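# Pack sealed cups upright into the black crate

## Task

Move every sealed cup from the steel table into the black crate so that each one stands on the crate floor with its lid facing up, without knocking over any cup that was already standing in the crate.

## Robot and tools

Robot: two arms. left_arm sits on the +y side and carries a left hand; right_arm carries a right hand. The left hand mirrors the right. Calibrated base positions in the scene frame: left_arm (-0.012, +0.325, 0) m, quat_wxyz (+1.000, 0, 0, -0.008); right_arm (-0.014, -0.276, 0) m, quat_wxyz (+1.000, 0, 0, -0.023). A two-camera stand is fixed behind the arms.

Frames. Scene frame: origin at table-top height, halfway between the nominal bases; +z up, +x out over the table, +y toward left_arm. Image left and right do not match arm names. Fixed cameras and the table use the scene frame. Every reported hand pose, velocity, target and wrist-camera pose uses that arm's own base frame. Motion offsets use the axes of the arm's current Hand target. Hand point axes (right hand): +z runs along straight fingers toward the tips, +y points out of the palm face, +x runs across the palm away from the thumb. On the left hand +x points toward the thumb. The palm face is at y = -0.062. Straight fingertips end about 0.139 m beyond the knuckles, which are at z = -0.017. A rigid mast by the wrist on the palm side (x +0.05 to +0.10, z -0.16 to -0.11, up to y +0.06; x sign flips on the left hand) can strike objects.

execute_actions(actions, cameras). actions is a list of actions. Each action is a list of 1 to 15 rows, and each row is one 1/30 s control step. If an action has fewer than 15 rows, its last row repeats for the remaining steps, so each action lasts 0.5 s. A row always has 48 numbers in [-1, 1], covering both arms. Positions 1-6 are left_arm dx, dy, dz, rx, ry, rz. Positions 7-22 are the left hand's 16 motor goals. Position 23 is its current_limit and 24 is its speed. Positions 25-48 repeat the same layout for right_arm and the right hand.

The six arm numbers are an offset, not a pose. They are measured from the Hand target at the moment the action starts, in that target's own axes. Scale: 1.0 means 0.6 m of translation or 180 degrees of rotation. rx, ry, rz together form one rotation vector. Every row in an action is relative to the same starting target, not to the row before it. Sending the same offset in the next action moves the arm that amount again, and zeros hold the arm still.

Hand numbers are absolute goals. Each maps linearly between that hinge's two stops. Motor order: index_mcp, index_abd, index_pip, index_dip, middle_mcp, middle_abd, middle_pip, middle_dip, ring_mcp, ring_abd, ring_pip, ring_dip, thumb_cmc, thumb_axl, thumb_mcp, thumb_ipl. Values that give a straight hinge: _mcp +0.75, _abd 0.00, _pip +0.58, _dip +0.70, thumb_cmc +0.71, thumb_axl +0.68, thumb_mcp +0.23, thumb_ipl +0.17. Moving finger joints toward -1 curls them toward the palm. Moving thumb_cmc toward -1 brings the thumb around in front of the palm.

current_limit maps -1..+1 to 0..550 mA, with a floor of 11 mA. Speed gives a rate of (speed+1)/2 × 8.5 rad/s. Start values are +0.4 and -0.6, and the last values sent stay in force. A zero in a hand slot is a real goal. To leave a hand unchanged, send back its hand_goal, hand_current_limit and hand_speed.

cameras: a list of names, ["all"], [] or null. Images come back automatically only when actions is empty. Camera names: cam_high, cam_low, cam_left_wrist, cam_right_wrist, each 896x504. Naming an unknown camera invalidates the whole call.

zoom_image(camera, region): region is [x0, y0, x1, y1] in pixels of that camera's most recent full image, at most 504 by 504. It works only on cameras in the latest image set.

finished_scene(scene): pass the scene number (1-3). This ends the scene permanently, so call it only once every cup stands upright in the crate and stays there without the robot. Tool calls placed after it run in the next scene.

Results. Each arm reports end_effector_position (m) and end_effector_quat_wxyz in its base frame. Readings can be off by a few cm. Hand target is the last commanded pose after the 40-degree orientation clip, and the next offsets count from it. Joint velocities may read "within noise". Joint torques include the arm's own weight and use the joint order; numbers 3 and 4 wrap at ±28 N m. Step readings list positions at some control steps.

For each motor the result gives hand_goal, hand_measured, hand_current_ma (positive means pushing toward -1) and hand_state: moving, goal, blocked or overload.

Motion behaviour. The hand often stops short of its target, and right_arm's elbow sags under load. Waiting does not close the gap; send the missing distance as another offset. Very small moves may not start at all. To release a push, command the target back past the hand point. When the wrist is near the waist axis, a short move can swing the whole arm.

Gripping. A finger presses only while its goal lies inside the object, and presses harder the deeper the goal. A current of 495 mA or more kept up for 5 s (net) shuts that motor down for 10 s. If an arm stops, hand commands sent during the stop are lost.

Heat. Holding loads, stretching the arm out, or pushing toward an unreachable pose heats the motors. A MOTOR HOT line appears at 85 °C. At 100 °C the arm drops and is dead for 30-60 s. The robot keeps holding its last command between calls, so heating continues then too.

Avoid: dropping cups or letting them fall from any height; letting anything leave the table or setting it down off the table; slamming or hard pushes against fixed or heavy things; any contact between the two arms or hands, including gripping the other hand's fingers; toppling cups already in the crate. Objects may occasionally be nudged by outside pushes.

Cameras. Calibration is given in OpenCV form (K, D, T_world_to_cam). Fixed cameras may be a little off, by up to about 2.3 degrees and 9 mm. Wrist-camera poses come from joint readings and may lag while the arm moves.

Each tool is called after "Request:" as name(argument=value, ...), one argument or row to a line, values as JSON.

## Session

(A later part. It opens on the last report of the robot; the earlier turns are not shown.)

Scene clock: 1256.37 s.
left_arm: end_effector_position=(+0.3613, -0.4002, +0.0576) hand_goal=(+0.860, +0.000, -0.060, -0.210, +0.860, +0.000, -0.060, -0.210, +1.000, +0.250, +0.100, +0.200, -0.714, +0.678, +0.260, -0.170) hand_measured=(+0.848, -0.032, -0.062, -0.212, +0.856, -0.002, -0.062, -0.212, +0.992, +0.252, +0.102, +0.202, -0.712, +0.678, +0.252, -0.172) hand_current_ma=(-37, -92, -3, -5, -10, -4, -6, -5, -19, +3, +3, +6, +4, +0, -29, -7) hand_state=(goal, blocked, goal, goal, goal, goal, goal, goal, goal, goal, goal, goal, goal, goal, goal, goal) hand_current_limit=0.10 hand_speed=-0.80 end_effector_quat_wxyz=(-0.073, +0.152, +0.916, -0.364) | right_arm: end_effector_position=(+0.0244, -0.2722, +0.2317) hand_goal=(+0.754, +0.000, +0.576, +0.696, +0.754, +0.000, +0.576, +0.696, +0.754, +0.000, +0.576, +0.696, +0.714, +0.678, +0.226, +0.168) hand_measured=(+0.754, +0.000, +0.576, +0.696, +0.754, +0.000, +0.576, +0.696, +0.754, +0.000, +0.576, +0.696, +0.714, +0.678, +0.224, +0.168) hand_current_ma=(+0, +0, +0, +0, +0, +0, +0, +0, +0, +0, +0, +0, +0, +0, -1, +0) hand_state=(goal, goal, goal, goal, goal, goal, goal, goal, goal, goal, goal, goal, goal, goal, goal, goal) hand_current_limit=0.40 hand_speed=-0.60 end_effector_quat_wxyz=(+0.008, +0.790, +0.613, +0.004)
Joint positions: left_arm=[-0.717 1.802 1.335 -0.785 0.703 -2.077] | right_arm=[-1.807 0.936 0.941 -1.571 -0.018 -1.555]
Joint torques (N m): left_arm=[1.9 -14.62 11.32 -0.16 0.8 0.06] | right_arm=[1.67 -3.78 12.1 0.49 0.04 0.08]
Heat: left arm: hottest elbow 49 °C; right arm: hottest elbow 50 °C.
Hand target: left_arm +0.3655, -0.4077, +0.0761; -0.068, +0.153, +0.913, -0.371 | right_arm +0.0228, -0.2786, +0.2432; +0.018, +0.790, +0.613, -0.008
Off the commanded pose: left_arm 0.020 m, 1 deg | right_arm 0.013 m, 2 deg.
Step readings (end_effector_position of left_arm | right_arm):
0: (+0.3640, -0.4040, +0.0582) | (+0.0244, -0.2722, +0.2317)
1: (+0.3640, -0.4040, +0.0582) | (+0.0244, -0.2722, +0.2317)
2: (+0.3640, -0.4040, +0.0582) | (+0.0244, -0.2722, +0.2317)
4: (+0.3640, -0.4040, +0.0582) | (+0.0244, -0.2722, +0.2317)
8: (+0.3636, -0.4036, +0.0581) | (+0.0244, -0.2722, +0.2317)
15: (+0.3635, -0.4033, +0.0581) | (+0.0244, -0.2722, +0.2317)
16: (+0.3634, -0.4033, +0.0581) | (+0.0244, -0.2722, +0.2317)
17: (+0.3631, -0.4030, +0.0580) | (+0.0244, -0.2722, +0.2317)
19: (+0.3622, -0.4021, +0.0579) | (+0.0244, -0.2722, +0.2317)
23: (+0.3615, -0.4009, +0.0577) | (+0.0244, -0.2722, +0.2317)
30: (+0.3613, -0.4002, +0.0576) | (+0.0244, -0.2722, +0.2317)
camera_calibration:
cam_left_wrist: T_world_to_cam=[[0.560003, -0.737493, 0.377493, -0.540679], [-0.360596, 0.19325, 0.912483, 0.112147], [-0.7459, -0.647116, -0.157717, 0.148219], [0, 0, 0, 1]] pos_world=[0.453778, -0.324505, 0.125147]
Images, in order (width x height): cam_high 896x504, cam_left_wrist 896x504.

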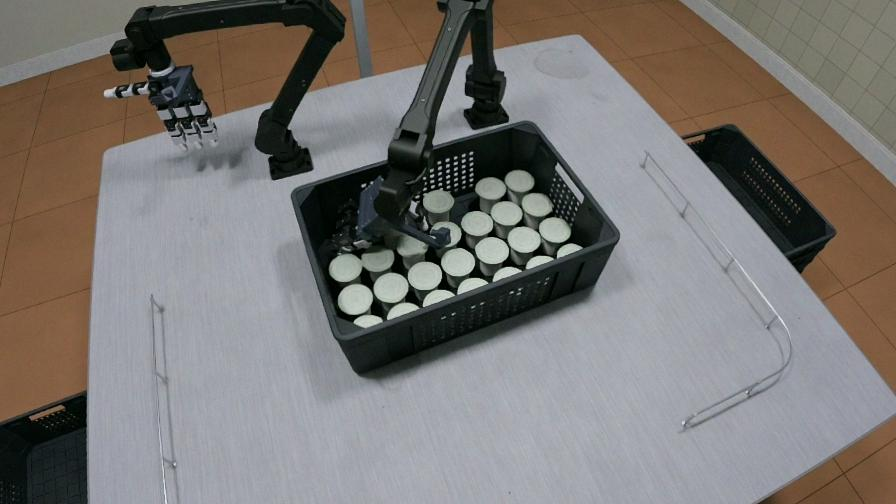

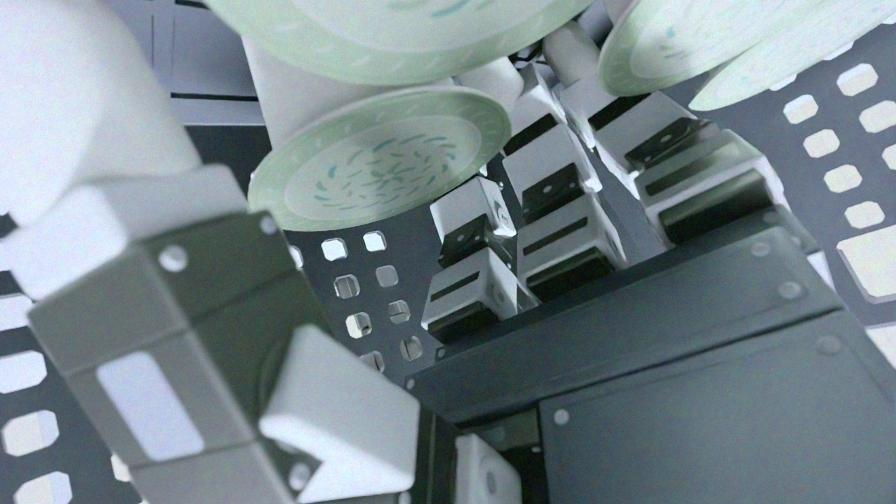

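Request:
execute_actions(
  actions=[
    [[-0.0046,-0.0105,-0.0131,0,0,0,0.86,0,-0.06,-0.21,0.86,0,-0.06,-0.21,1.0,0.25,0.1,0.2,-0.714,0.678,0.26,-0.17,0.1,-0.8,0,0,0,0,0,0,0.754,0,0.576,0.696,0.754,0,0.576,0.696,0.754,0,0.576,0.696,0.714,0.678,0.226,0.168,0.4,-0.6]],
  ],
  cameras=["cam_high","cam_left_wrist"],
)

Request:
zoom_image(
  camera="cam_high",
  region=[340, 190, 480, 290],
)

Scene clock: 1271.83 s.
left_arm: end_effector_position=(+0.3609, -0.3967, +0.0612) hand_goal=(+0.860, +0.000, -0.060, -0.210, +0.860, +0.000, -0.060, -0.210, +1.000, +0.250, +0.100, +0.200, -0.714, +0.678, +0.260, -0.170) hand_measured=(+0.846, -0.036, -0.062, -0.212, +0.856, -0.002, -0.062, -0.212, +0.992, +0.252, +0.102, +0.202, -0.712, +0.678, +0.252, -0.172) hand_current_ma=(-43, -101, -3, -5, -10, -4, -6, -5, -19, +3, +3, +6, +4, +0, -29, -7) hand_state=(goal, blocked, goal, goal, goal, goal, goal, goal, goal, goal, goal, goal, goal, goal, goal, goal) hand_current_limit=0.10 hand_speed=-0.80 end_effector_quat_wxyz=(-0.080, +0.147, +0.918, -0.359) | right_arm: end_effector_position=(+0.0244, -0.2722, +0.2317) hand_goal=(+0.754, +0.000, +0.576, +0.696, +0.754, +0.000, +0.576, +0.696, +0.754, +0.000, +0.576, +0.696, +0.714, +0.678, +0.226, +0.168) hand_measured=(+0.754, +0.000, +0.576, +0.696, +0.754, +0.000, +0.576, +0.696, +0.754, +0.000, +0.576, +0.696, +0.714, +0.678, +0.224, +0.168) hand_current_ma=(+0, +0, +0, +0, +0, +0, +0, +0, +0, +0, +0, +0, +0, +0, -1, +0) hand_state=(goal, goal, goal, goal, goal, goal, goal, goal, goal, goal, goal, goal, goal, goal, goal, goal) hand_current_limit=0.40 hand_speed=-0.60 end_effector_quat_wxyz=(+0.008, +0.790, +0.613, +0.004)
Joint positions: left_arm=[-0.713 1.802 1.347 -0.817 0.701 -2.077] | right_arm=[-1.807 0.936 0.941 -1.571 -0.018 -1.555]
Joint torques (N m): left_arm=[2.02 -14.62 12.15 -0.08 0.95 0.08] | right_arm=[1.67 -3.78 12.08 0.49 0.03 0.08]
Heat: left arm: hottest elbow 50 °C; right arm: hottest elbow 50 °C.
Hand target: left_arm +0.3687, -0.4075, +0.0860; -0.068, +0.153, +0.913, -0.371 | right_arm +0.0228, -0.2786, +0.2432; +0.018, +0.790, +0.613, -0.008
Off the commanded pose: left_arm 0.028 m, 2 deg | right_arm 0.013 m, 2 deg.
Step readings (end_effector_position of left_arm | right_arm):
0: (+0.3613, -0.4002, +0.0576) | (+0.0244, -0.2722, +0.2317)
1: (+0.3612, -0.4001, +0.0576) | (+0.0244, -0.2722, +0.2317)
2: (+0.3612, -0.3997, +0.0578) | (+0.0244, -0.2722, +0.2317)
4: (+0.3612, -0.3989, +0.0590) | (+0.0244, -0.2722, +0.2317)
8: (+0.3609, -0.3973, +0.0605) | (+0.0244, -0.2722, +0.2317)
15: (+0.3608, -0.3969, +0.0612) | (+0.0244, -0.2722, +0.2317)
camera_calibration:
cam_left_wrist: T_world_to_cam=[[0.568161, -0.740236, 0.359506, -0.542083], [-0.349045, 0.178846, 0.919881, 0.0976702], [-0.745225, -0.648124, -0.156762, 0.150017], [0, 0, 0, 1]] pos_world=[0.453878, -0.321507, 0.128554]
Images, in order (width x height): cam_high 896x504, cam_left_wrist 896x504.

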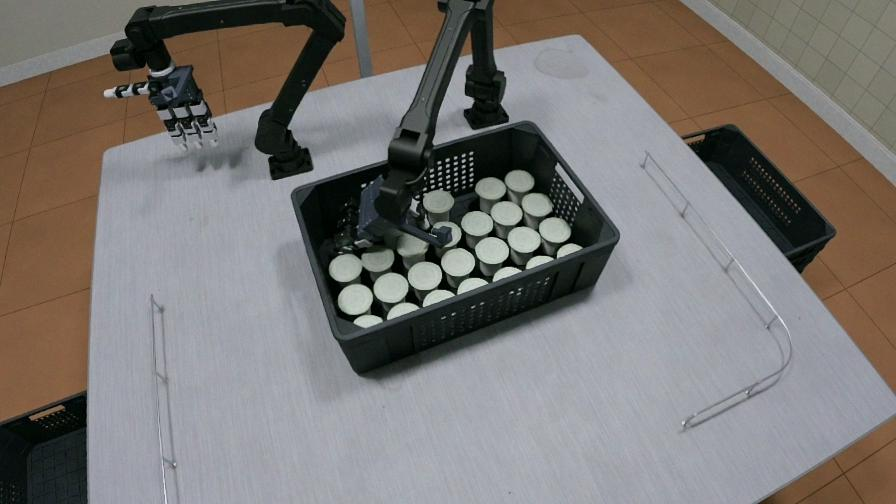

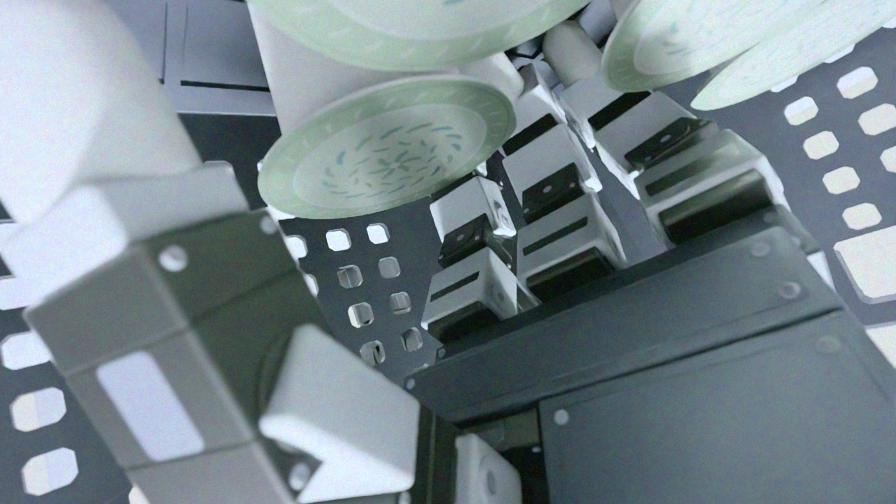

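Scaled by 3.600 from the camera's 896x504 image, which has a finer 1280x720 frame.

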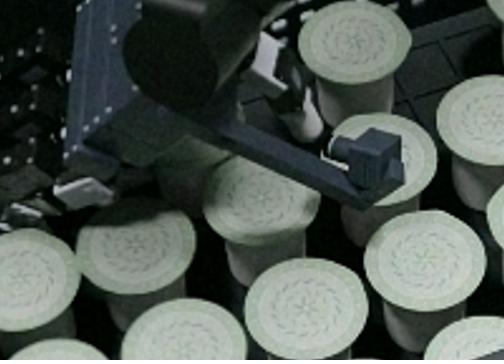

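Request:
execute_actions(
  actions=[
    [[-0.003,-0.0132,-0.0150,0,0,0,0.86,-0.05,-0.05,-0.20,0.86,-0.02,-0.05,-0.20,1.0,0.25,0.1,0.2,-0.714,0.678,0.26,-0.17,0.1,-0.8,0,0,0,0,0,0,0.754,0,0.576,0.696,0.754,0,0.576,0.696,0.754,0,0.576,0.696,0.714,0.678,0.226,0.168,0.4,-0.6]],
  ],
  cameras=["cam_high","cam_left_wrist"],
)

Request:
zoom_image(
  camera="cam_high",
  region=[340, 190, 480, 290],
)

Scene clock: 1290.10 s.
left_arm: end_effector_position=(+0.3587, -0.3949, +0.0665) hand_goal=(+0.860, -0.050, -0.050, -0.200, +0.860, -0.020, -0.050, -0.200, +1.000, +0.250, +0.100, +0.200, -0.714, +0.678, +0.260, -0.170) hand_measured=(+0.842, -0.072, -0.058, -0.202, +0.854, -0.012, -0.054, -0.202, +0.992, +0.248, +0.102, +0.202, -0.712, +0.678, +0.252, -0.172) hand_current_ma=(-56, -61, -22, -5, -14, +20, -10, -6, -19, -2, +3, +6, +4, +0, -29, -7) hand_state=(goal, blocked, goal, goal, goal, goal, goal, goal, goal, goal, goal, goal, goal, goal, goal, goal) hand_current_limit=0.10 hand_speed=-0.80 end_effector_quat_wxyz=(-0.088, +0.143, +0.920, -0.353) | right_arm: end_effector_position=(+0.0244, -0.2722, +0.2317) hand_goal=(+0.754, +0.000, +0.576, +0.696, +0.754, +0.000, +0.576, +0.696, +0.754, +0.000, +0.576, +0.696, +0.714, +0.678, +0.226, +0.168) hand_measured=(+0.754, +0.000, +0.576, +0.696, +0.754, +0.000, +0.576, +0.696, +0.754, +0.000, +0.576, +0.696, +0.714, +0.678, +0.224, +0.168) hand_current_ma=(+0, +0, +0, +0, +0, +0, +0, +0, +0, +0, +0, +0, +0, +0, -1, +0) hand_state=(goal, goal, goal, goal, goal, goal, goal, goal, goal, goal, goal, goal, goal, goal, goal, goal) hand_current_limit=0.40 hand_speed=-0.60 end_effector_quat_wxyz=(+0.008, +0.790, +0.613, +0.004)
Joint positions: left_arm=[-0.713 1.802 1.363 -0.854 0.701 -2.077] | right_arm=[-1.807 0.936 0.941 -1.571 -0.018 -1.555]
Joint torques (N m): left_arm=[2.26 -15.74 12.57 0.03 1 0.12] | right_arm=[1.73 -3.84 12.11 0.5 0.03 0.08]
Heat: left arm: hottest elbow 50 °C; right arm: hottest elbow 50 °C.
Hand target: left_arm +0.3705, -0.4077, +0.0980; -0.068, +0.153, +0.913, -0.371 | right_arm +0.0228, -0.2786, +0.2432; +0.018, +0.790, +0.613, -0.008
Off the commanded pose: left_arm 0.036 m, 3 deg | right_arm 0.013 m, 2 deg.
Step readings (end_effector_position of left_arm | right_arm):
0: (+0.3608, -0.3966, +0.0612) | (+0.0244, -0.2722, +0.2317)
1: (+0.3608, -0.3967, +0.0614) | (+0.0244, -0.2722, +0.2317)
2: (+0.3603, -0.3962, +0.0616) | (+0.0244, -0.2722, +0.2317)
4: (+0.3592, -0.3953, +0.0627) | (+0.0244, -0.2722, +0.2317)
8: (+0.3588, -0.3949, +0.0652) | (+0.0244, -0.2722, +0.2317)
15: (+0.3588, -0.3949, +0.0664) | (+0.0244, -0.2722, +0.2317)
camera_calibration:
cam_left_wrist: T_world_to_cam=[[0.573787, -0.745149, 0.339885, -0.544088], [-0.334142, 0.165901, 0.927807, 0.0807837], [-0.747742, -0.645933, -0.153794, 0.152056], [0, 0, 0, 1]] pos_world=[0.452883, -0.320611, 0.133361]
Images, in order (width x height): cam_high 896x504, cam_left_wrist 896x504.

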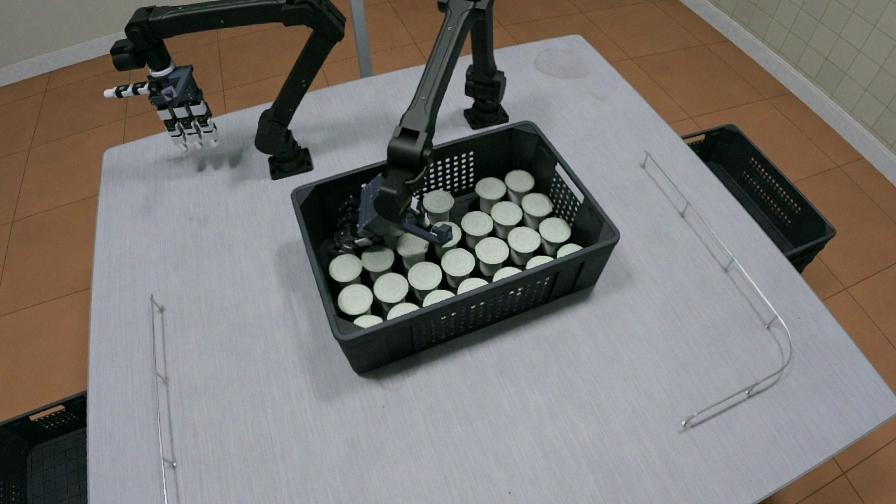

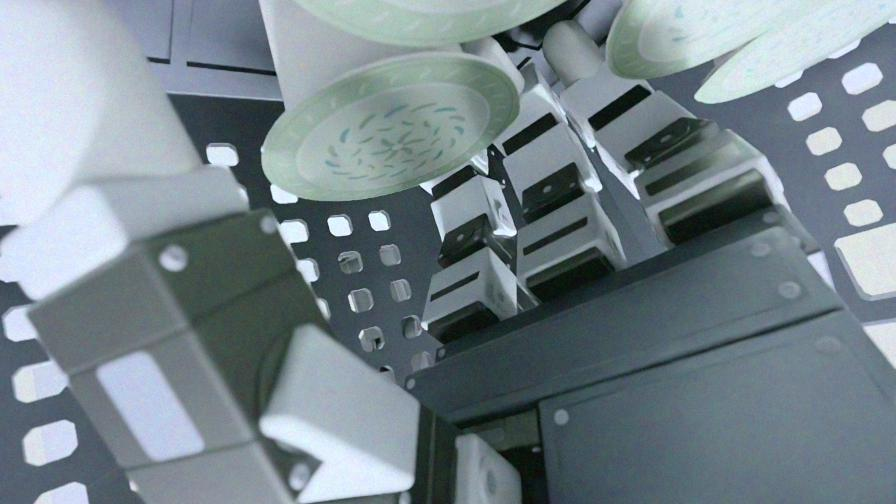

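Scaled by 3.600 from the camera's 896x504 image, which has a finer 1280x720 frame.

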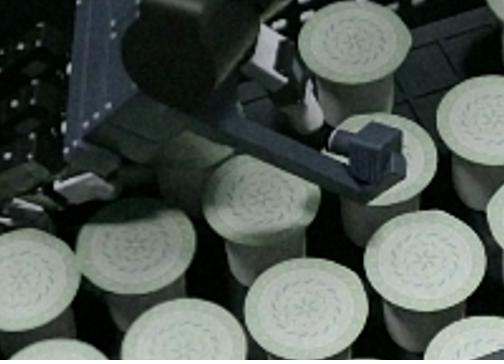

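Request:
execute_actions(
  actions=[
    [[0,-0.0132,-0.0132,0,0,0,0.84,-0.09,-0.06,-0.20,0.86,-0.03,-0.05,-0.20,1.0,0.25,0.1,0.2,-0.714,0.678,0.26,-0.17,0.1,-0.8,0,0,0,0,0,0,0.754,0,0.576,0.696,0.754,0,0.576,0.696,0.754,0,0.576,0.696,0.714,0.678,0.226,0.168,0.4,-0.6]],
  ],
  cameras=["cam_high","cam_left_wrist"],
)

Request:
zoom_image(
  camera="cam_high",
  region=[340, 190, 480, 290],
)

Scene clock: 1306.23 s.
left_arm: end_effector_position=(+0.3569, -0.3943, +0.0775) hand_goal=(+0.840, -0.090, -0.060, -0.200, +0.860, -0.030, -0.050, -0.200, +1.000, +0.250, +0.100, +0.200, -0.714, +0.678, +0.260, -0.170) hand_measured=(+0.828, -0.102, -0.060, -0.202, +0.854, -0.016, -0.054, -0.202, +0.992, +0.246, +0.102, +0.202, -0.712, +0.678, +0.252, -0.172) hand_current_ma=(-39, -29, -2, -5, -14, +34, -9, -6, -19, -6, +2, +5, +4, +0, -29, -7) hand_state=(goal, goal, goal, goal, goal, goal, goal, goal, goal, goal, goal, goal, goal, goal, goal, goal) hand_current_limit=0.10 hand_speed=-0.80 end_effector_quat_wxyz=(-0.092, +0.142, +0.920, -0.354) | right_arm: end_effector_position=(+0.0244, -0.2722, +0.2317) hand_goal=(+0.754, +0.000, +0.576, +0.696, +0.754, +0.000, +0.576, +0.696, +0.754, +0.000, +0.576, +0.696, +0.714, +0.678, +0.226, +0.168) hand_measured=(+0.754, +0.000, +0.576, +0.696, +0.754, +0.000, +0.576, +0.696, +0.754, +0.000, +0.576, +0.696, +0.714, +0.678, +0.224, +0.168) hand_current_ma=(+0, +0, +0, +0, +0, +0, +0, +0, +0, +0, +0, +0, +0, +0, -1, +0) hand_state=(goal, goal, goal, goal, goal, goal, goal, goal, goal, goal, goal, goal, goal, goal, goal, goal) hand_current_limit=0.40 hand_speed=-0.60 end_effector_quat_wxyz=(+0.008, +0.790, +0.613, +0.004)
Joint positions: left_arm=[-0.713 1.79 1.377 -0.886 0.706 -2.077] | right_arm=[-1.807 0.936 0.941 -1.571 -0.018 -1.555]
Joint torques (N m): left_arm=[2.32 -15.5 12.97 0.28 0.8 0.1] | right_arm=[1.67 -3.78 12.1 0.51 0.03 0.07]
Heat: left arm: hottest elbow 53 °C; right arm: hottest elbow 50 °C.
Hand target: left_arm +0.3706, -0.4079, +0.1094; -0.068, +0.153, +0.913, -0.371 | right_arm +0.0228, -0.2786, +0.2432; +0.018, +0.790, +0.613, -0.008
Off the commanded pose: left_arm 0.037 m, 4 deg | right_arm 0.013 m, 2 deg.
Step readings (end_effector_position of left_arm | right_arm):
0: (+0.3587, -0.3949, +0.0665) | (+0.0244, -0.2722, +0.2317)
1: (+0.3586, -0.3948, +0.0665) | (+0.0244, -0.2722, +0.2317)
2: (+0.3582, -0.3949, +0.0672) | (+0.0244, -0.2722, +0.2317)
4: (+0.3574, -0.3943, +0.0686) | (+0.0244, -0.2722, +0.2317)
8: (+0.3570, -0.3939, +0.0728) | (+0.0244, -0.2722, +0.2317)
15: (+0.3569, -0.3943, +0.0774) | (+0.0244, -0.2722, +0.2317)
camera_calibration:
cam_left_wrist: T_world_to_cam=[[0.575435, -0.746071, 0.33504, -0.546982], [-0.326965, 0.165636, 0.930408, 0.0669687], [-0.749645, -0.644936, -0.148626, 0.153454], [0, 0, 0, 1]] pos_world=[0.451685, -0.320211, 0.14376]
Images, in order (width x height): cam_high 896x504, cam_left_wrist 896x504.

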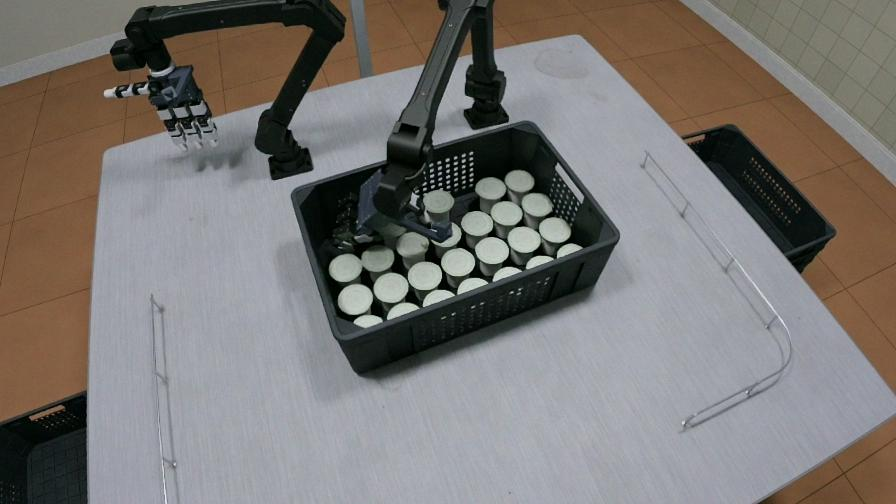

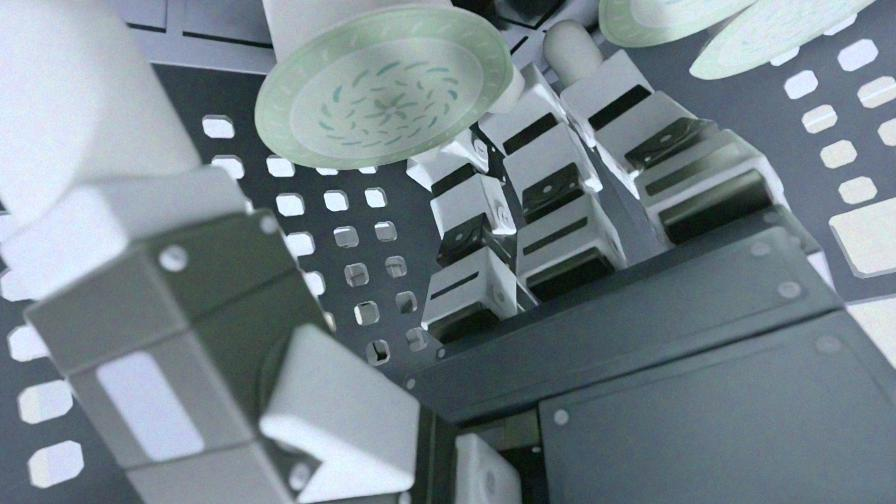

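Scaled by 3.600 from the camera's 896x504 image, which has a finer 1280x720 frame.

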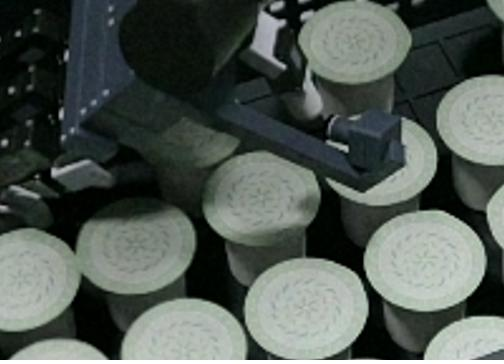

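Request:
execute_actions(
  actions=[
    [[0,-0.0110,-0.0110,0,0,0,0.85,-0.09,-0.03,-0.18,0.86,-0.03,-0.03,-0.18,1.0,0.25,0.1,0.2,-0.714,0.678,0.26,-0.17,0.1,-0.8,0,0,0,0,0,0,0.754,0,0.576,0.696,0.754,0,0.576,0.696,0.754,0,0.576,0.696,0.714,0.678,0.226,0.168,0.4,-0.6]],
    [[0,-0.0110,-0.0110,0,0,0,0.85,-0.09,0,-0.16,0.86,-0.03,0,-0.16,1.0,0.25,0.1,0.2,-0.714,0.678,0.26,-0.17,0.1,-0.8,0,0,0,0,0,0,0.754,0,0.576,0.696,0.754,0,0.576,0.696,0.754,0,0.576,0.696,0.714,0.678,0.226,0.168,0.4,-0.6]],
  ],
  cameras=["cam_high","cam_left_wrist"],
)

Request:
zoom_image(
  camera="cam_high",
  region=[300, 150, 480, 310],
)

Scene clock: 1329.77 s.
left_arm: end_effector_position=(+0.3573, -0.3946, +0.0952) hand_goal=(+0.850, -0.090, +0.000, -0.160, +0.860, -0.030, +0.000, -0.160, +1.000, +0.250, +0.100, +0.200, -0.714, +0.678, +0.260, -0.170) hand_measured=(+0.828, -0.102, -0.006, -0.162, +0.850, -0.016, -0.010, -0.162, +0.994, +0.242, +0.102, +0.202, -0.712, +0.678, +0.252, -0.172) hand_current_ma=(-75, -30, -13, -5, -27, +33, -24, -6, -19, -17, +2, +5, +4, +0, -29, -7) hand_state=(blocked, goal, goal, goal, goal, goal, goal, goal, goal, goal, goal, goal, goal, goal, goal, goal) hand_current_limit=0.10 hand_speed=-0.80 end_effector_quat_wxyz=(-0.093, +0.142, +0.920, -0.353) | right_arm: end_effector_position=(+0.0244, -0.2722, +0.2317) hand_goal=(+0.754, +0.000, +0.576, +0.696, +0.754, +0.000, +0.576, +0.696, +0.754, +0.000, +0.576, +0.696, +0.714, +0.678, +0.226, +0.168) hand_measured=(+0.754, +0.000, +0.576, +0.696, +0.754, +0.000, +0.576, +0.696, +0.754, +0.000, +0.576, +0.696, +0.714, +0.678, +0.224, +0.168) hand_current_ma=(+0, +0, +0, +0, +0, +0, +0, +0, +0, +0, +0, +0, +0, +0, -1, +0) hand_state=(goal, goal, goal, goal, goal, goal, goal, goal, goal, goal, goal, goal, goal, goal, goal, goal) hand_current_limit=0.40 hand_speed=-0.60 end_effector_quat_wxyz=(+0.008, +0.790, +0.613, +0.004)
Joint positions: left_arm=[-0.712 1.776 1.407 -0.933 0.707 -2.077] | right_arm=[-1.807 0.936 0.941 -1.571 -0.018 -1.555]
Joint torques (N m): left_arm=[2.37 -15.21 13.27 0.31 0.75 0.1] | right_arm=[1.67 -3.78 12.1 0.5 0.03 0.08]
Heat: left arm: hottest elbow 51 °C; right arm: hottest elbow 50 °C.
Hand target: left_arm +0.3709, -0.4080, +0.1279; -0.068, +0.153, +0.913, -0.371 | right_arm +0.0228, -0.2786, +0.2432; +0.018, +0.790, +0.613, -0.008
Off the commanded pose: left_arm 0.038 m, 4 deg | right_arm 0.013 m, 2 deg.
Step readings (end_effector_position of left_arm | right_arm):
0: (+0.3569, -0.3943, +0.0775) | (+0.0244, -0.2722, +0.2317)
1: (+0.3568, -0.3943, +0.0775) | (+0.0244, -0.2722, +0.2317)
2: (+0.3568, -0.3941, +0.0778) | (+0.0244, -0.2722, +0.2317)
4: (+0.3568, -0.3937, +0.0788) | (+0.0244, -0.2722, +0.2317)
8: (+0.3572, -0.3940, +0.0822) | (+0.0244, -0.2722, +0.2317)
15: (+0.3570, -0.3942, +0.0860) | (+0.0244, -0.2722, +0.2317)
16: (+0.3570, -0.3943, +0.0861) | (+0.0244, -0.2722, +0.2317)
17: (+0.3570, -0.3942, +0.0865) | (+0.0244, -0.2722, +0.2317)
19: (+0.3569, -0.3938, +0.0874) | (+0.0244, -0.2722, +0.2317)
23: (+0.3573, -0.3943, +0.0911) | (+0.0244, -0.2722, +0.2317)
30: (+0.3572, -0.3946, +0.0951) | (+0.0244, -0.2722, +0.2317)
camera_calibration:
cam_left_wrist: T_world_to_cam=[[0.576502, -0.7464, 0.332465, -0.553604], [-0.32417, 0.164565, 0.931575, 0.0491206], [-0.750039, -0.64483, -0.147089, 0.156137], [0, 0, 0, 1]] pos_world=[0.452186, -0.320612, 0.16126]
Images, in order (width x height): cam_high 896x504, cam_left_wrist 896x504.

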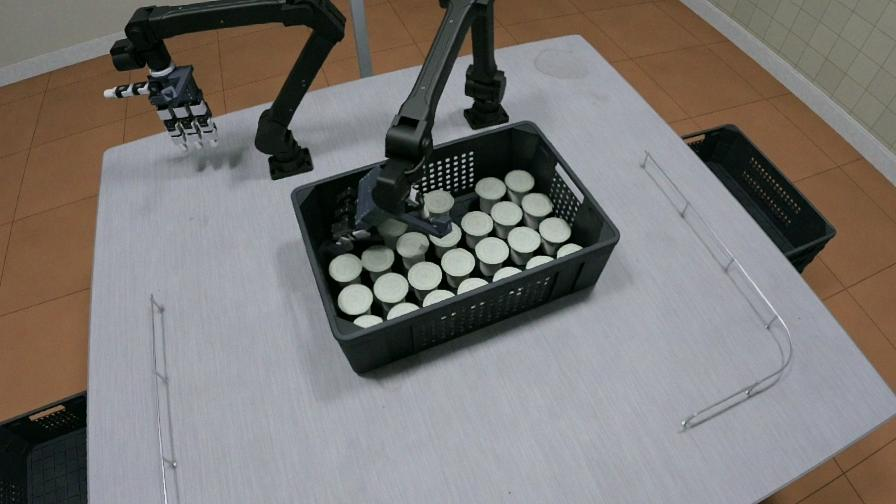

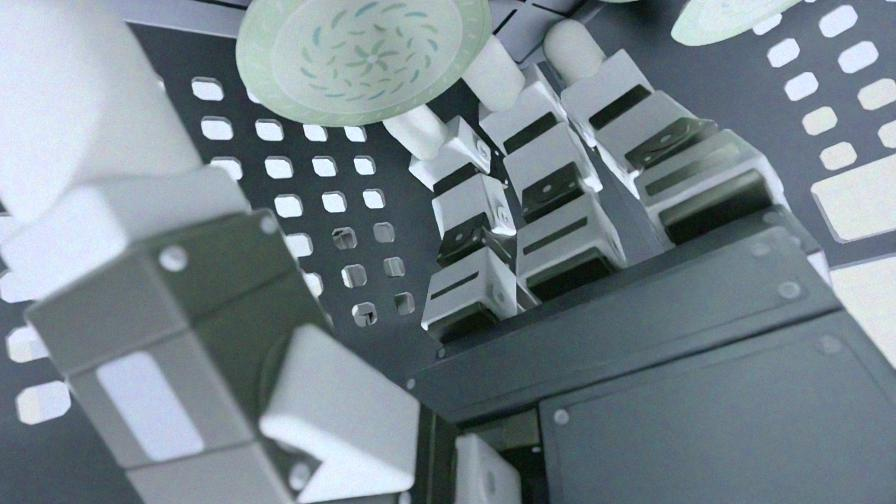

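Scaled by 2.800 from the camera's 896x504 image, which has a finer 1280x720 frame.

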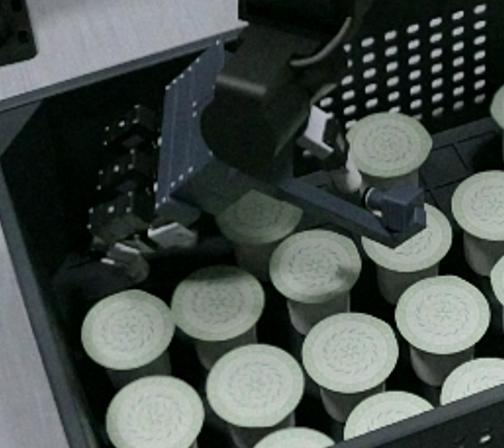

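Request:
execute_actions(
  actions=[
    [[-0.002,-0.0140,-0.0150,0,0,0,0.83,-0.09,0.02,-0.15,0.85,-0.03,0.02,-0.15,1.0,0.25,0.1,0.2,-0.714,0.678,0.26,-0.17,0.1,-0.8,0,0,0,0,0,0,0.754,0,0.576,0.696,0.754,0,0.576,0.696,0.754,0,0.576,0.696,0.714,0.678,0.226,0.168,0.4,-0.6]],
    [[-0.002,-0.0160,-0.0170,0,0,0,0.82,-0.09,0.05,-0.12,0.84,-0.03,0.05,-0.12,1.0,0.25,0.1,0.2,-0.714,0.678,0.26,-0.17,0.1,-0.8,0,0,0,0,0,0,0.754,0,0.576,0.696,0.754,0,0.576,0.696,0.754,0,0.576,0.696,0.714,0.678,0.226,0.168,0.4,-0.6]],
  ],
  cameras=["cam_high","cam_left_wrist"],
)

Request:
zoom_image(
  camera="cam_high",
  region=[300, 150, 480, 310],
)

Scene clock: 1341.50 s.
left_arm: end_effector_position=(+0.3591, -0.3968, +0.1220) hand_goal=(+0.820, -0.090, +0.050, -0.120, +0.840, -0.030, +0.050, -0.120, +1.000, +0.250, +0.100, +0.200, -0.714, +0.678, +0.260, -0.170) hand_measured=(+0.810, -0.094, +0.046, -0.122, +0.830, -0.016, +0.040, -0.122, +0.994, +0.240, +0.102, +0.202, -0.712, +0.678, +0.252, -0.172) hand_current_ma=(-27, -6, -7, -5, -29, +33, -26, -6, -17, -20, +2, +5, +4, +0, -29, -7) hand_state=(goal, goal, goal, goal, goal, goal, goal, goal, goal, goal, goal, goal, goal, goal, goal, goal) hand_current_limit=0.10 hand_speed=-0.80 end_effector_quat_wxyz=(-0.095, +0.141, +0.920, -0.354) | right_arm: end_effector_position=(+0.0244, -0.2722, +0.2317) hand_goal=(+0.754, +0.000, +0.576, +0.696, +0.754, +0.000, +0.576, +0.696, +0.754, +0.000, +0.576, +0.696, +0.714, +0.678, +0.226, +0.168) hand_measured=(+0.754, +0.000, +0.576, +0.696, +0.754, +0.000, +0.576, +0.696, +0.754, +0.000, +0.576, +0.696, +0.714, +0.678, +0.224, +0.168) hand_current_ma=(+0, +0, +0, +0, +0, +0, +0, +0, +0, +0, +0, +0, +0, +0, -1, +0) hand_state=(goal, goal, goal, goal, goal, goal, goal, goal, goal, goal, goal, goal, goal, goal, goal, goal) hand_current_limit=0.40 hand_speed=-0.60 end_effector_quat_wxyz=(+0.008, +0.790, +0.613, +0.004)
Joint positions: left_arm=[-0.712 1.761 1.461 -1.004 0.71 -2.077] | right_arm=[-1.807 0.936 0.941 -1.571 -0.018 -1.555]
Joint torques (N m): left_arm=[2.26 -15.03 13.55 0.38 0.66 0.11] | right_arm=[1.61 -3.78 12.1 0.51 0.03 0.08]
Heat: left arm: hottest elbow 53 °C; right arm: hottest elbow 50 °C.
Hand target: left_arm +0.3736, -0.4084, +0.1542; -0.068, +0.153, +0.913, -0.371 | right_arm +0.0228, -0.2786, +0.2432; +0.018, +0.790, +0.613, -0.008
Off the commanded pose: left_arm 0.037 m, 4 deg | right_arm 0.013 m, 2 deg.
Step readings (end_effector_position of left_arm | right_arm):
0: (+0.3573, -0.3946, +0.0952) | (+0.0244, -0.2722, +0.2317)
1: (+0.3572, -0.3946, +0.0952) | (+0.0244, -0.2722, +0.2317)
2: (+0.3571, -0.3945, +0.0957) | (+0.0244, -0.2722, +0.2317)
4: (+0.3570, -0.3944, +0.0976) | (+0.0244, -0.2722, +0.2317)
8: (+0.3576, -0.3951, +0.1032) | (+0.0244, -0.2722, +0.2317)
15: (+0.3580, -0.3958, +0.1081) | (+0.0244, -0.2722, +0.2317)
16: (+0.3579, -0.3957, +0.1082) | (+0.0244, -0.2722, +0.2317)
17: (+0.3577, -0.3955, +0.1088) | (+0.0244, -0.2722, +0.2317)
19: (+0.3574, -0.3952, +0.1107) | (+0.0244, -0.2722, +0.2317)
23: (+0.3583, -0.3961, +0.1166) | (+0.0244, -0.2722, +0.2317)
30: (+0.3594, -0.3970, +0.1220) | (+0.0244, -0.2722, +0.2317)
camera_calibration:
cam_left_wrist: T_world_to_cam=[[0.577219, -0.746745, 0.330439, -0.565292], [-0.320562, 0.164961, 0.932753, 0.023839], [-0.751038, -0.644329, -0.14416, 0.160243], [0, 0, 0, 1]] pos_world=[0.454287, -0.322812, 0.187659]
Images, in order (width x height): cam_high 896x504, cam_left_wrist 896x504.

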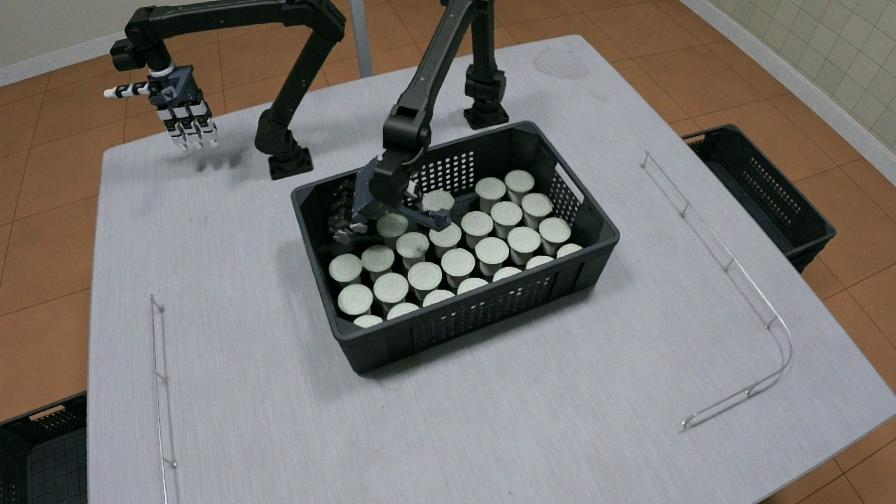

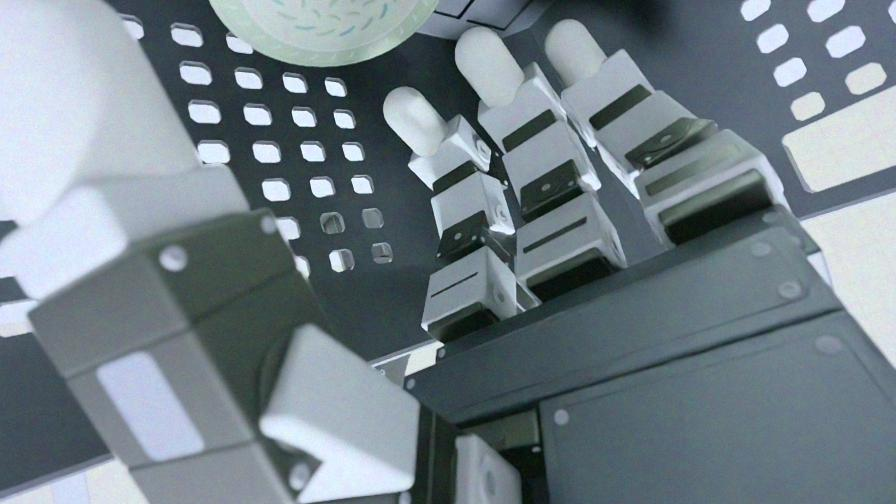

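Scaled by 2.800 from the camera's 896x504 image, which has a finer 1280x720 frame.

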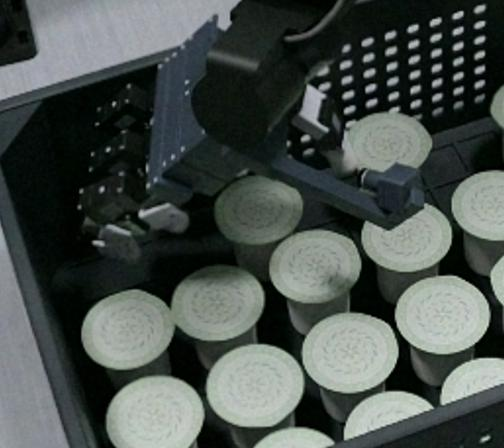

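Request:
execute_actions(
  actions=[
    [[-0.002,-0.0196,-0.0196,0,0,0,0.8,-0.09,0.08,-0.05,0.83,-0.03,0.08,-0.05,1.0,0.25,0.1,0.2,-0.714,0.678,0.26,-0.17,0.1,-0.8,0,0,0,0,0,0,0.754,0,0.576,0.696,0.754,0,0.576,0.696,0.754,0,0.576,0.696,0.714,0.678,0.226,0.168,0.4,-0.6],[-0.006,-0.050,-0.050,0,0,0,0.8,-0.09,0.08,-0.05,0.83,-0.03,0.08,-0.05,1.0,0.25,0.1,0.2,-0.714,0.678,0.26,-0.17,0.1,-0.8,0,0,0,0,0,0,0.754,0,0.576,0.696,0.754,0,0.576,0.696,0.754,0,0.576,0.696,0.714,0.678,0.226,0.168,0.4,-0.6]],
    [[-0.0067,-0.06,-0.06,0,0,0,0.8,-0.06,0.1,0.0,0.8,-0.03,0.1,0.0,1.0,0.25,0.1,0.2,-0.714,0.678,0.26,-0.17,0.1,-0.8,0,0,0,0,0,0,0.754,0,0.576,0.696,0.754,0,0.576,0.696,0.754,0,0.576,0.696,0.714,0.678,0.226,0.168,0.4,-0.6]],
    [[-0.0067,-0.06,-0.06,0,0,0,0.8,-0.06,0.1,0.0,0.8,-0.03,0.1,0.0,1.0,0.25,0.1,0.2,-0.714,0.678,0.26,-0.17,0.1,-0.8,0,0,0,0,0,0,0.754,0,0.576,0.696,0.754,0,0.576,0.696,0.754,0,0.576,0.696,0.714,0.678,0.226,0.168,0.4,-0.6]],
  ],
  cameras=["cam_high"],
)

Request:
zoom_image(
  camera="cam_high",
  region=[280, 90, 640, 380],
)

Scene clock: 1353.27 s.
left_arm: end_effector_position=(+0.3721, -0.4086, +0.2851) hand_goal=(+0.800, -0.060, +0.100, +0.000, +0.800, -0.030, +0.100, +0.000, +1.000, +0.250, +0.100, +0.200, -0.714, +0.678, +0.260, -0.170) hand_measured=(+0.792, -0.062, +0.096, -0.002, +0.796, -0.016, +0.098, -0.002, +0.992, +0.240, +0.100, +0.202, -0.712, +0.678, +0.252, -0.172) hand_current_ma=(-21, -5, -7, -5, -10, +33, -5, -5, -25, -21, -1, +4, +4, +0, -28, -7) hand_state=(goal, goal, goal, goal, goal, goal, goal, goal, goal, goal, goal, goal, goal, goal, goal, goal) hand_current_limit=0.10 hand_speed=-0.80 end_effector_quat_wxyz=(-0.083, +0.147, +0.916, -0.363) | right_arm: end_effector_position=(+0.0244, -0.2722, +0.2317) hand_goal=(+0.754, +0.000, +0.576, +0.696, +0.754, +0.000, +0.576, +0.696, +0.754, +0.000, +0.576, +0.696, +0.714, +0.678, +0.226, +0.168) hand_measured=(+0.754, +0.000, +0.576, +0.696, +0.754, +0.000, +0.576, +0.696, +0.754, +0.000, +0.576, +0.696, +0.714, +0.678, +0.224, +0.168) hand_current_ma=(+0, +0, +0, +0, +0, +0, +0, +0, +0, +0, +0, +0, +0, +0, -1, +0) hand_state=(goal, goal, goal, goal, goal, goal, goal, goal, goal, goal, goal, goal, goal, goal, goal, goal) hand_current_limit=0.40 hand_speed=-0.60 end_effector_quat_wxyz=(+0.008, +0.790, +0.613, +0.004)
Joint positions: left_arm=[-0.712 1.747 1.872 -1.395 0.712 -2.077] | right_arm=[-1.807 0.936 0.941 -1.571 -0.018 -1.555]
Joint torques (N m): left_arm=[3.02 -12.75 14.26 0.4 0.63 0.2] | right_arm=[1.67 -3.78 12.11 0.51 0.03 0.08]
Heat: left arm: hottest elbow 52 °C; right arm: hottest elbow 50 °C.
Hand target: left_arm +0.3854, -0.4142, +0.2983; -0.068, +0.153, +0.913, -0.371 | right_arm +0.0228, -0.2786, +0.2432; +0.018, +0.790, +0.613, -0.008
Off the commanded pose: left_arm 0.020 m, 2 deg | right_arm 0.013 m, 2 deg.
Step readings (end_effector_position of left_arm | right_arm):
0: (+0.3591, -0.3968, +0.1220) | (+0.0244, -0.2722, +0.2317)
1: (+0.3589, -0.3967, +0.1220) | (+0.0244, -0.2722, +0.2317)
2: (+0.3588, -0.3965, +0.1229) | (+0.0244, -0.2722, +0.2317)
4: (+0.3577, -0.3953, +0.1280) | (+0.0244, -0.2722, +0.2317)
8: (+0.3601, -0.3975, +0.1463) | (+0.0244, -0.2722, +0.2317)
15: (+0.3654, -0.4025, +0.1707) | (+0.0244, -0.2722, +0.2317)
16: (+0.3655, -0.4026, +0.1719) | (+0.0244, -0.2722, +0.2317)
17: (+0.3648, -0.4020, +0.1744) | (+0.0244, -0.2722, +0.2317)
19: (+0.3622, -0.3998, +0.1818) | (+0.0244, -0.2722, +0.2317)
23: (+0.3662, -0.4032, +0.2050) | (+0.0244, -0.2722, +0.2317)
30: (+0.3704, -0.4070, +0.2239) | (+0.0244, -0.2722, +0.2317)
31: (+0.3699, -0.4066, +0.2243) | (+0.0244, -0.2722, +0.2317)
32: (+0.3687, -0.4056, +0.2267) | (+0.0244, -0.2722, +0.2317)
34: (+0.3664, -0.4034, +0.2348) | (+0.0244, -0.2722, +0.2317)
38: (+0.3702, -0.4068, +0.2634) | (+0.0244, -0.2722, +0.2317)
45: (+0.3736, -0.4100, +0.2877) | (+0.0244, -0.2722, +0.2317)
Images, in order (width x height): cam_high 896x504.

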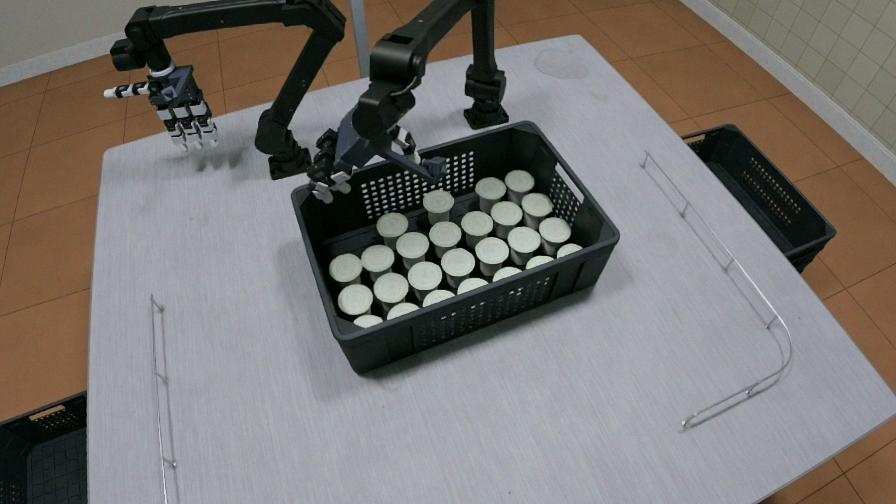

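Scaled by 1.400 from the camera's 896x504 image, which has a finer 1280x720 frame.

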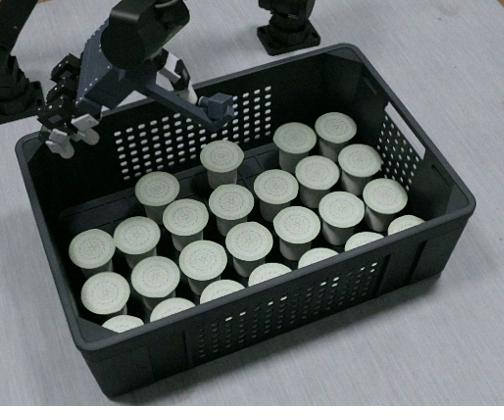

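Request:
execute_actions(
  actions=[],
  cameras=["cam_low"],
)

Scene clock: 1358.77 s.
left_arm: end_effector_position=(+0.3721, -0.4086, +0.2851) hand_goal=(+0.800, -0.060, +0.100, +0.000, +0.800, -0.030, +0.100, +0.000, +1.000, +0.250, +0.100, +0.200, -0.714, +0.678, +0.260, -0.170) hand_measured=(+0.792, -0.062, +0.096, -0.002, +0.796, -0.016, +0.098, -0.002, +0.992, +0.240, +0.100, +0.202, -0.712, +0.678, +0.252, -0.172) hand_current_ma=(-21, -5, -7, -5, -10, +33, -5, -5, -25, -21, -1, +4, +4, +0, -28, -7) hand_state=(goal, goal, goal, goal, goal, goal, goal, goal, goal, goal, goal, goal, goal, goal, goal, goal) hand_current_limit=0.10 hand_speed=-0.80 end_effector_quat_wxyz=(-0.083, +0.147, +0.916, -0.363) | right_arm: end_effector_position=(+0.0244, -0.2722, +0.2317) hand_goal=(+0.754, +0.000, +0.576, +0.696, +0.754, +0.000, +0.576, +0.696, +0.754, +0.000, +0.576, +0.696, +0.714, +0.678, +0.226, +0.168) hand_measured=(+0.754, +0.000, +0.576, +0.696, +0.754, +0.000, +0.576, +0.696, +0.754, +0.000, +0.576, +0.696, +0.714, +0.678, +0.224, +0.168) hand_current_ma=(+0, +0, +0, +0, +0, +0, +0, +0, +0, +0, +0, +0, +0, +0, -1, +0) hand_state=(goal, goal, goal, goal, goal, goal, goal, goal, goal, goal, goal, goal, goal, goal, goal, goal) hand_current_limit=0.40 hand_speed=-0.60 end_effector_quat_wxyz=(+0.008, +0.790, +0.613, +0.004)
Joint positions: left_arm=[-0.712 1.747 1.872 -1.395 0.712 -2.077] | right_arm=[-1.807 0.936 0.941 -1.571 -0.018 -1.555]
Joint velocities: within noise
Joint torques (N m): left_arm=[2.9 -12.51 14.15 0.44 0.62 0.19] | right_arm=[1.67 -3.84 12.1 0.51 0.03 0.07]
Heat: left arm: hottest elbow 53 °C; right arm: hottest elbow 50 °C.
Hand target: left_arm +0.3854, -0.4142, +0.2983; -0.068, +0.153, +0.913, -0.371 | right_arm +0.0228, -0.2786, +0.2432; +0.018, +0.790, +0.613, -0.008
Off the commanded pose: left_arm 0.020 m, 2 deg | right_arm 0.013 m, 2 deg.
Images, in order (width x height): cam_low 896x504.

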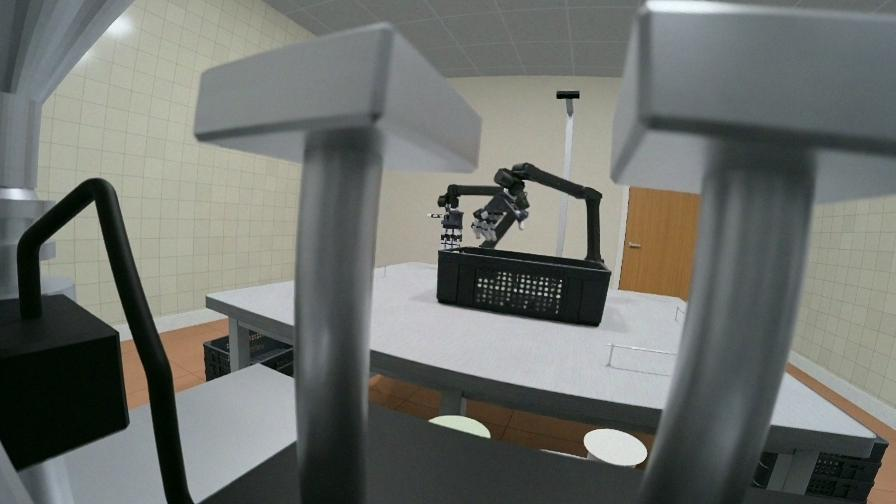

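Request:
finished_scene(
  scene=3,
)

The scene is finished: the task was done.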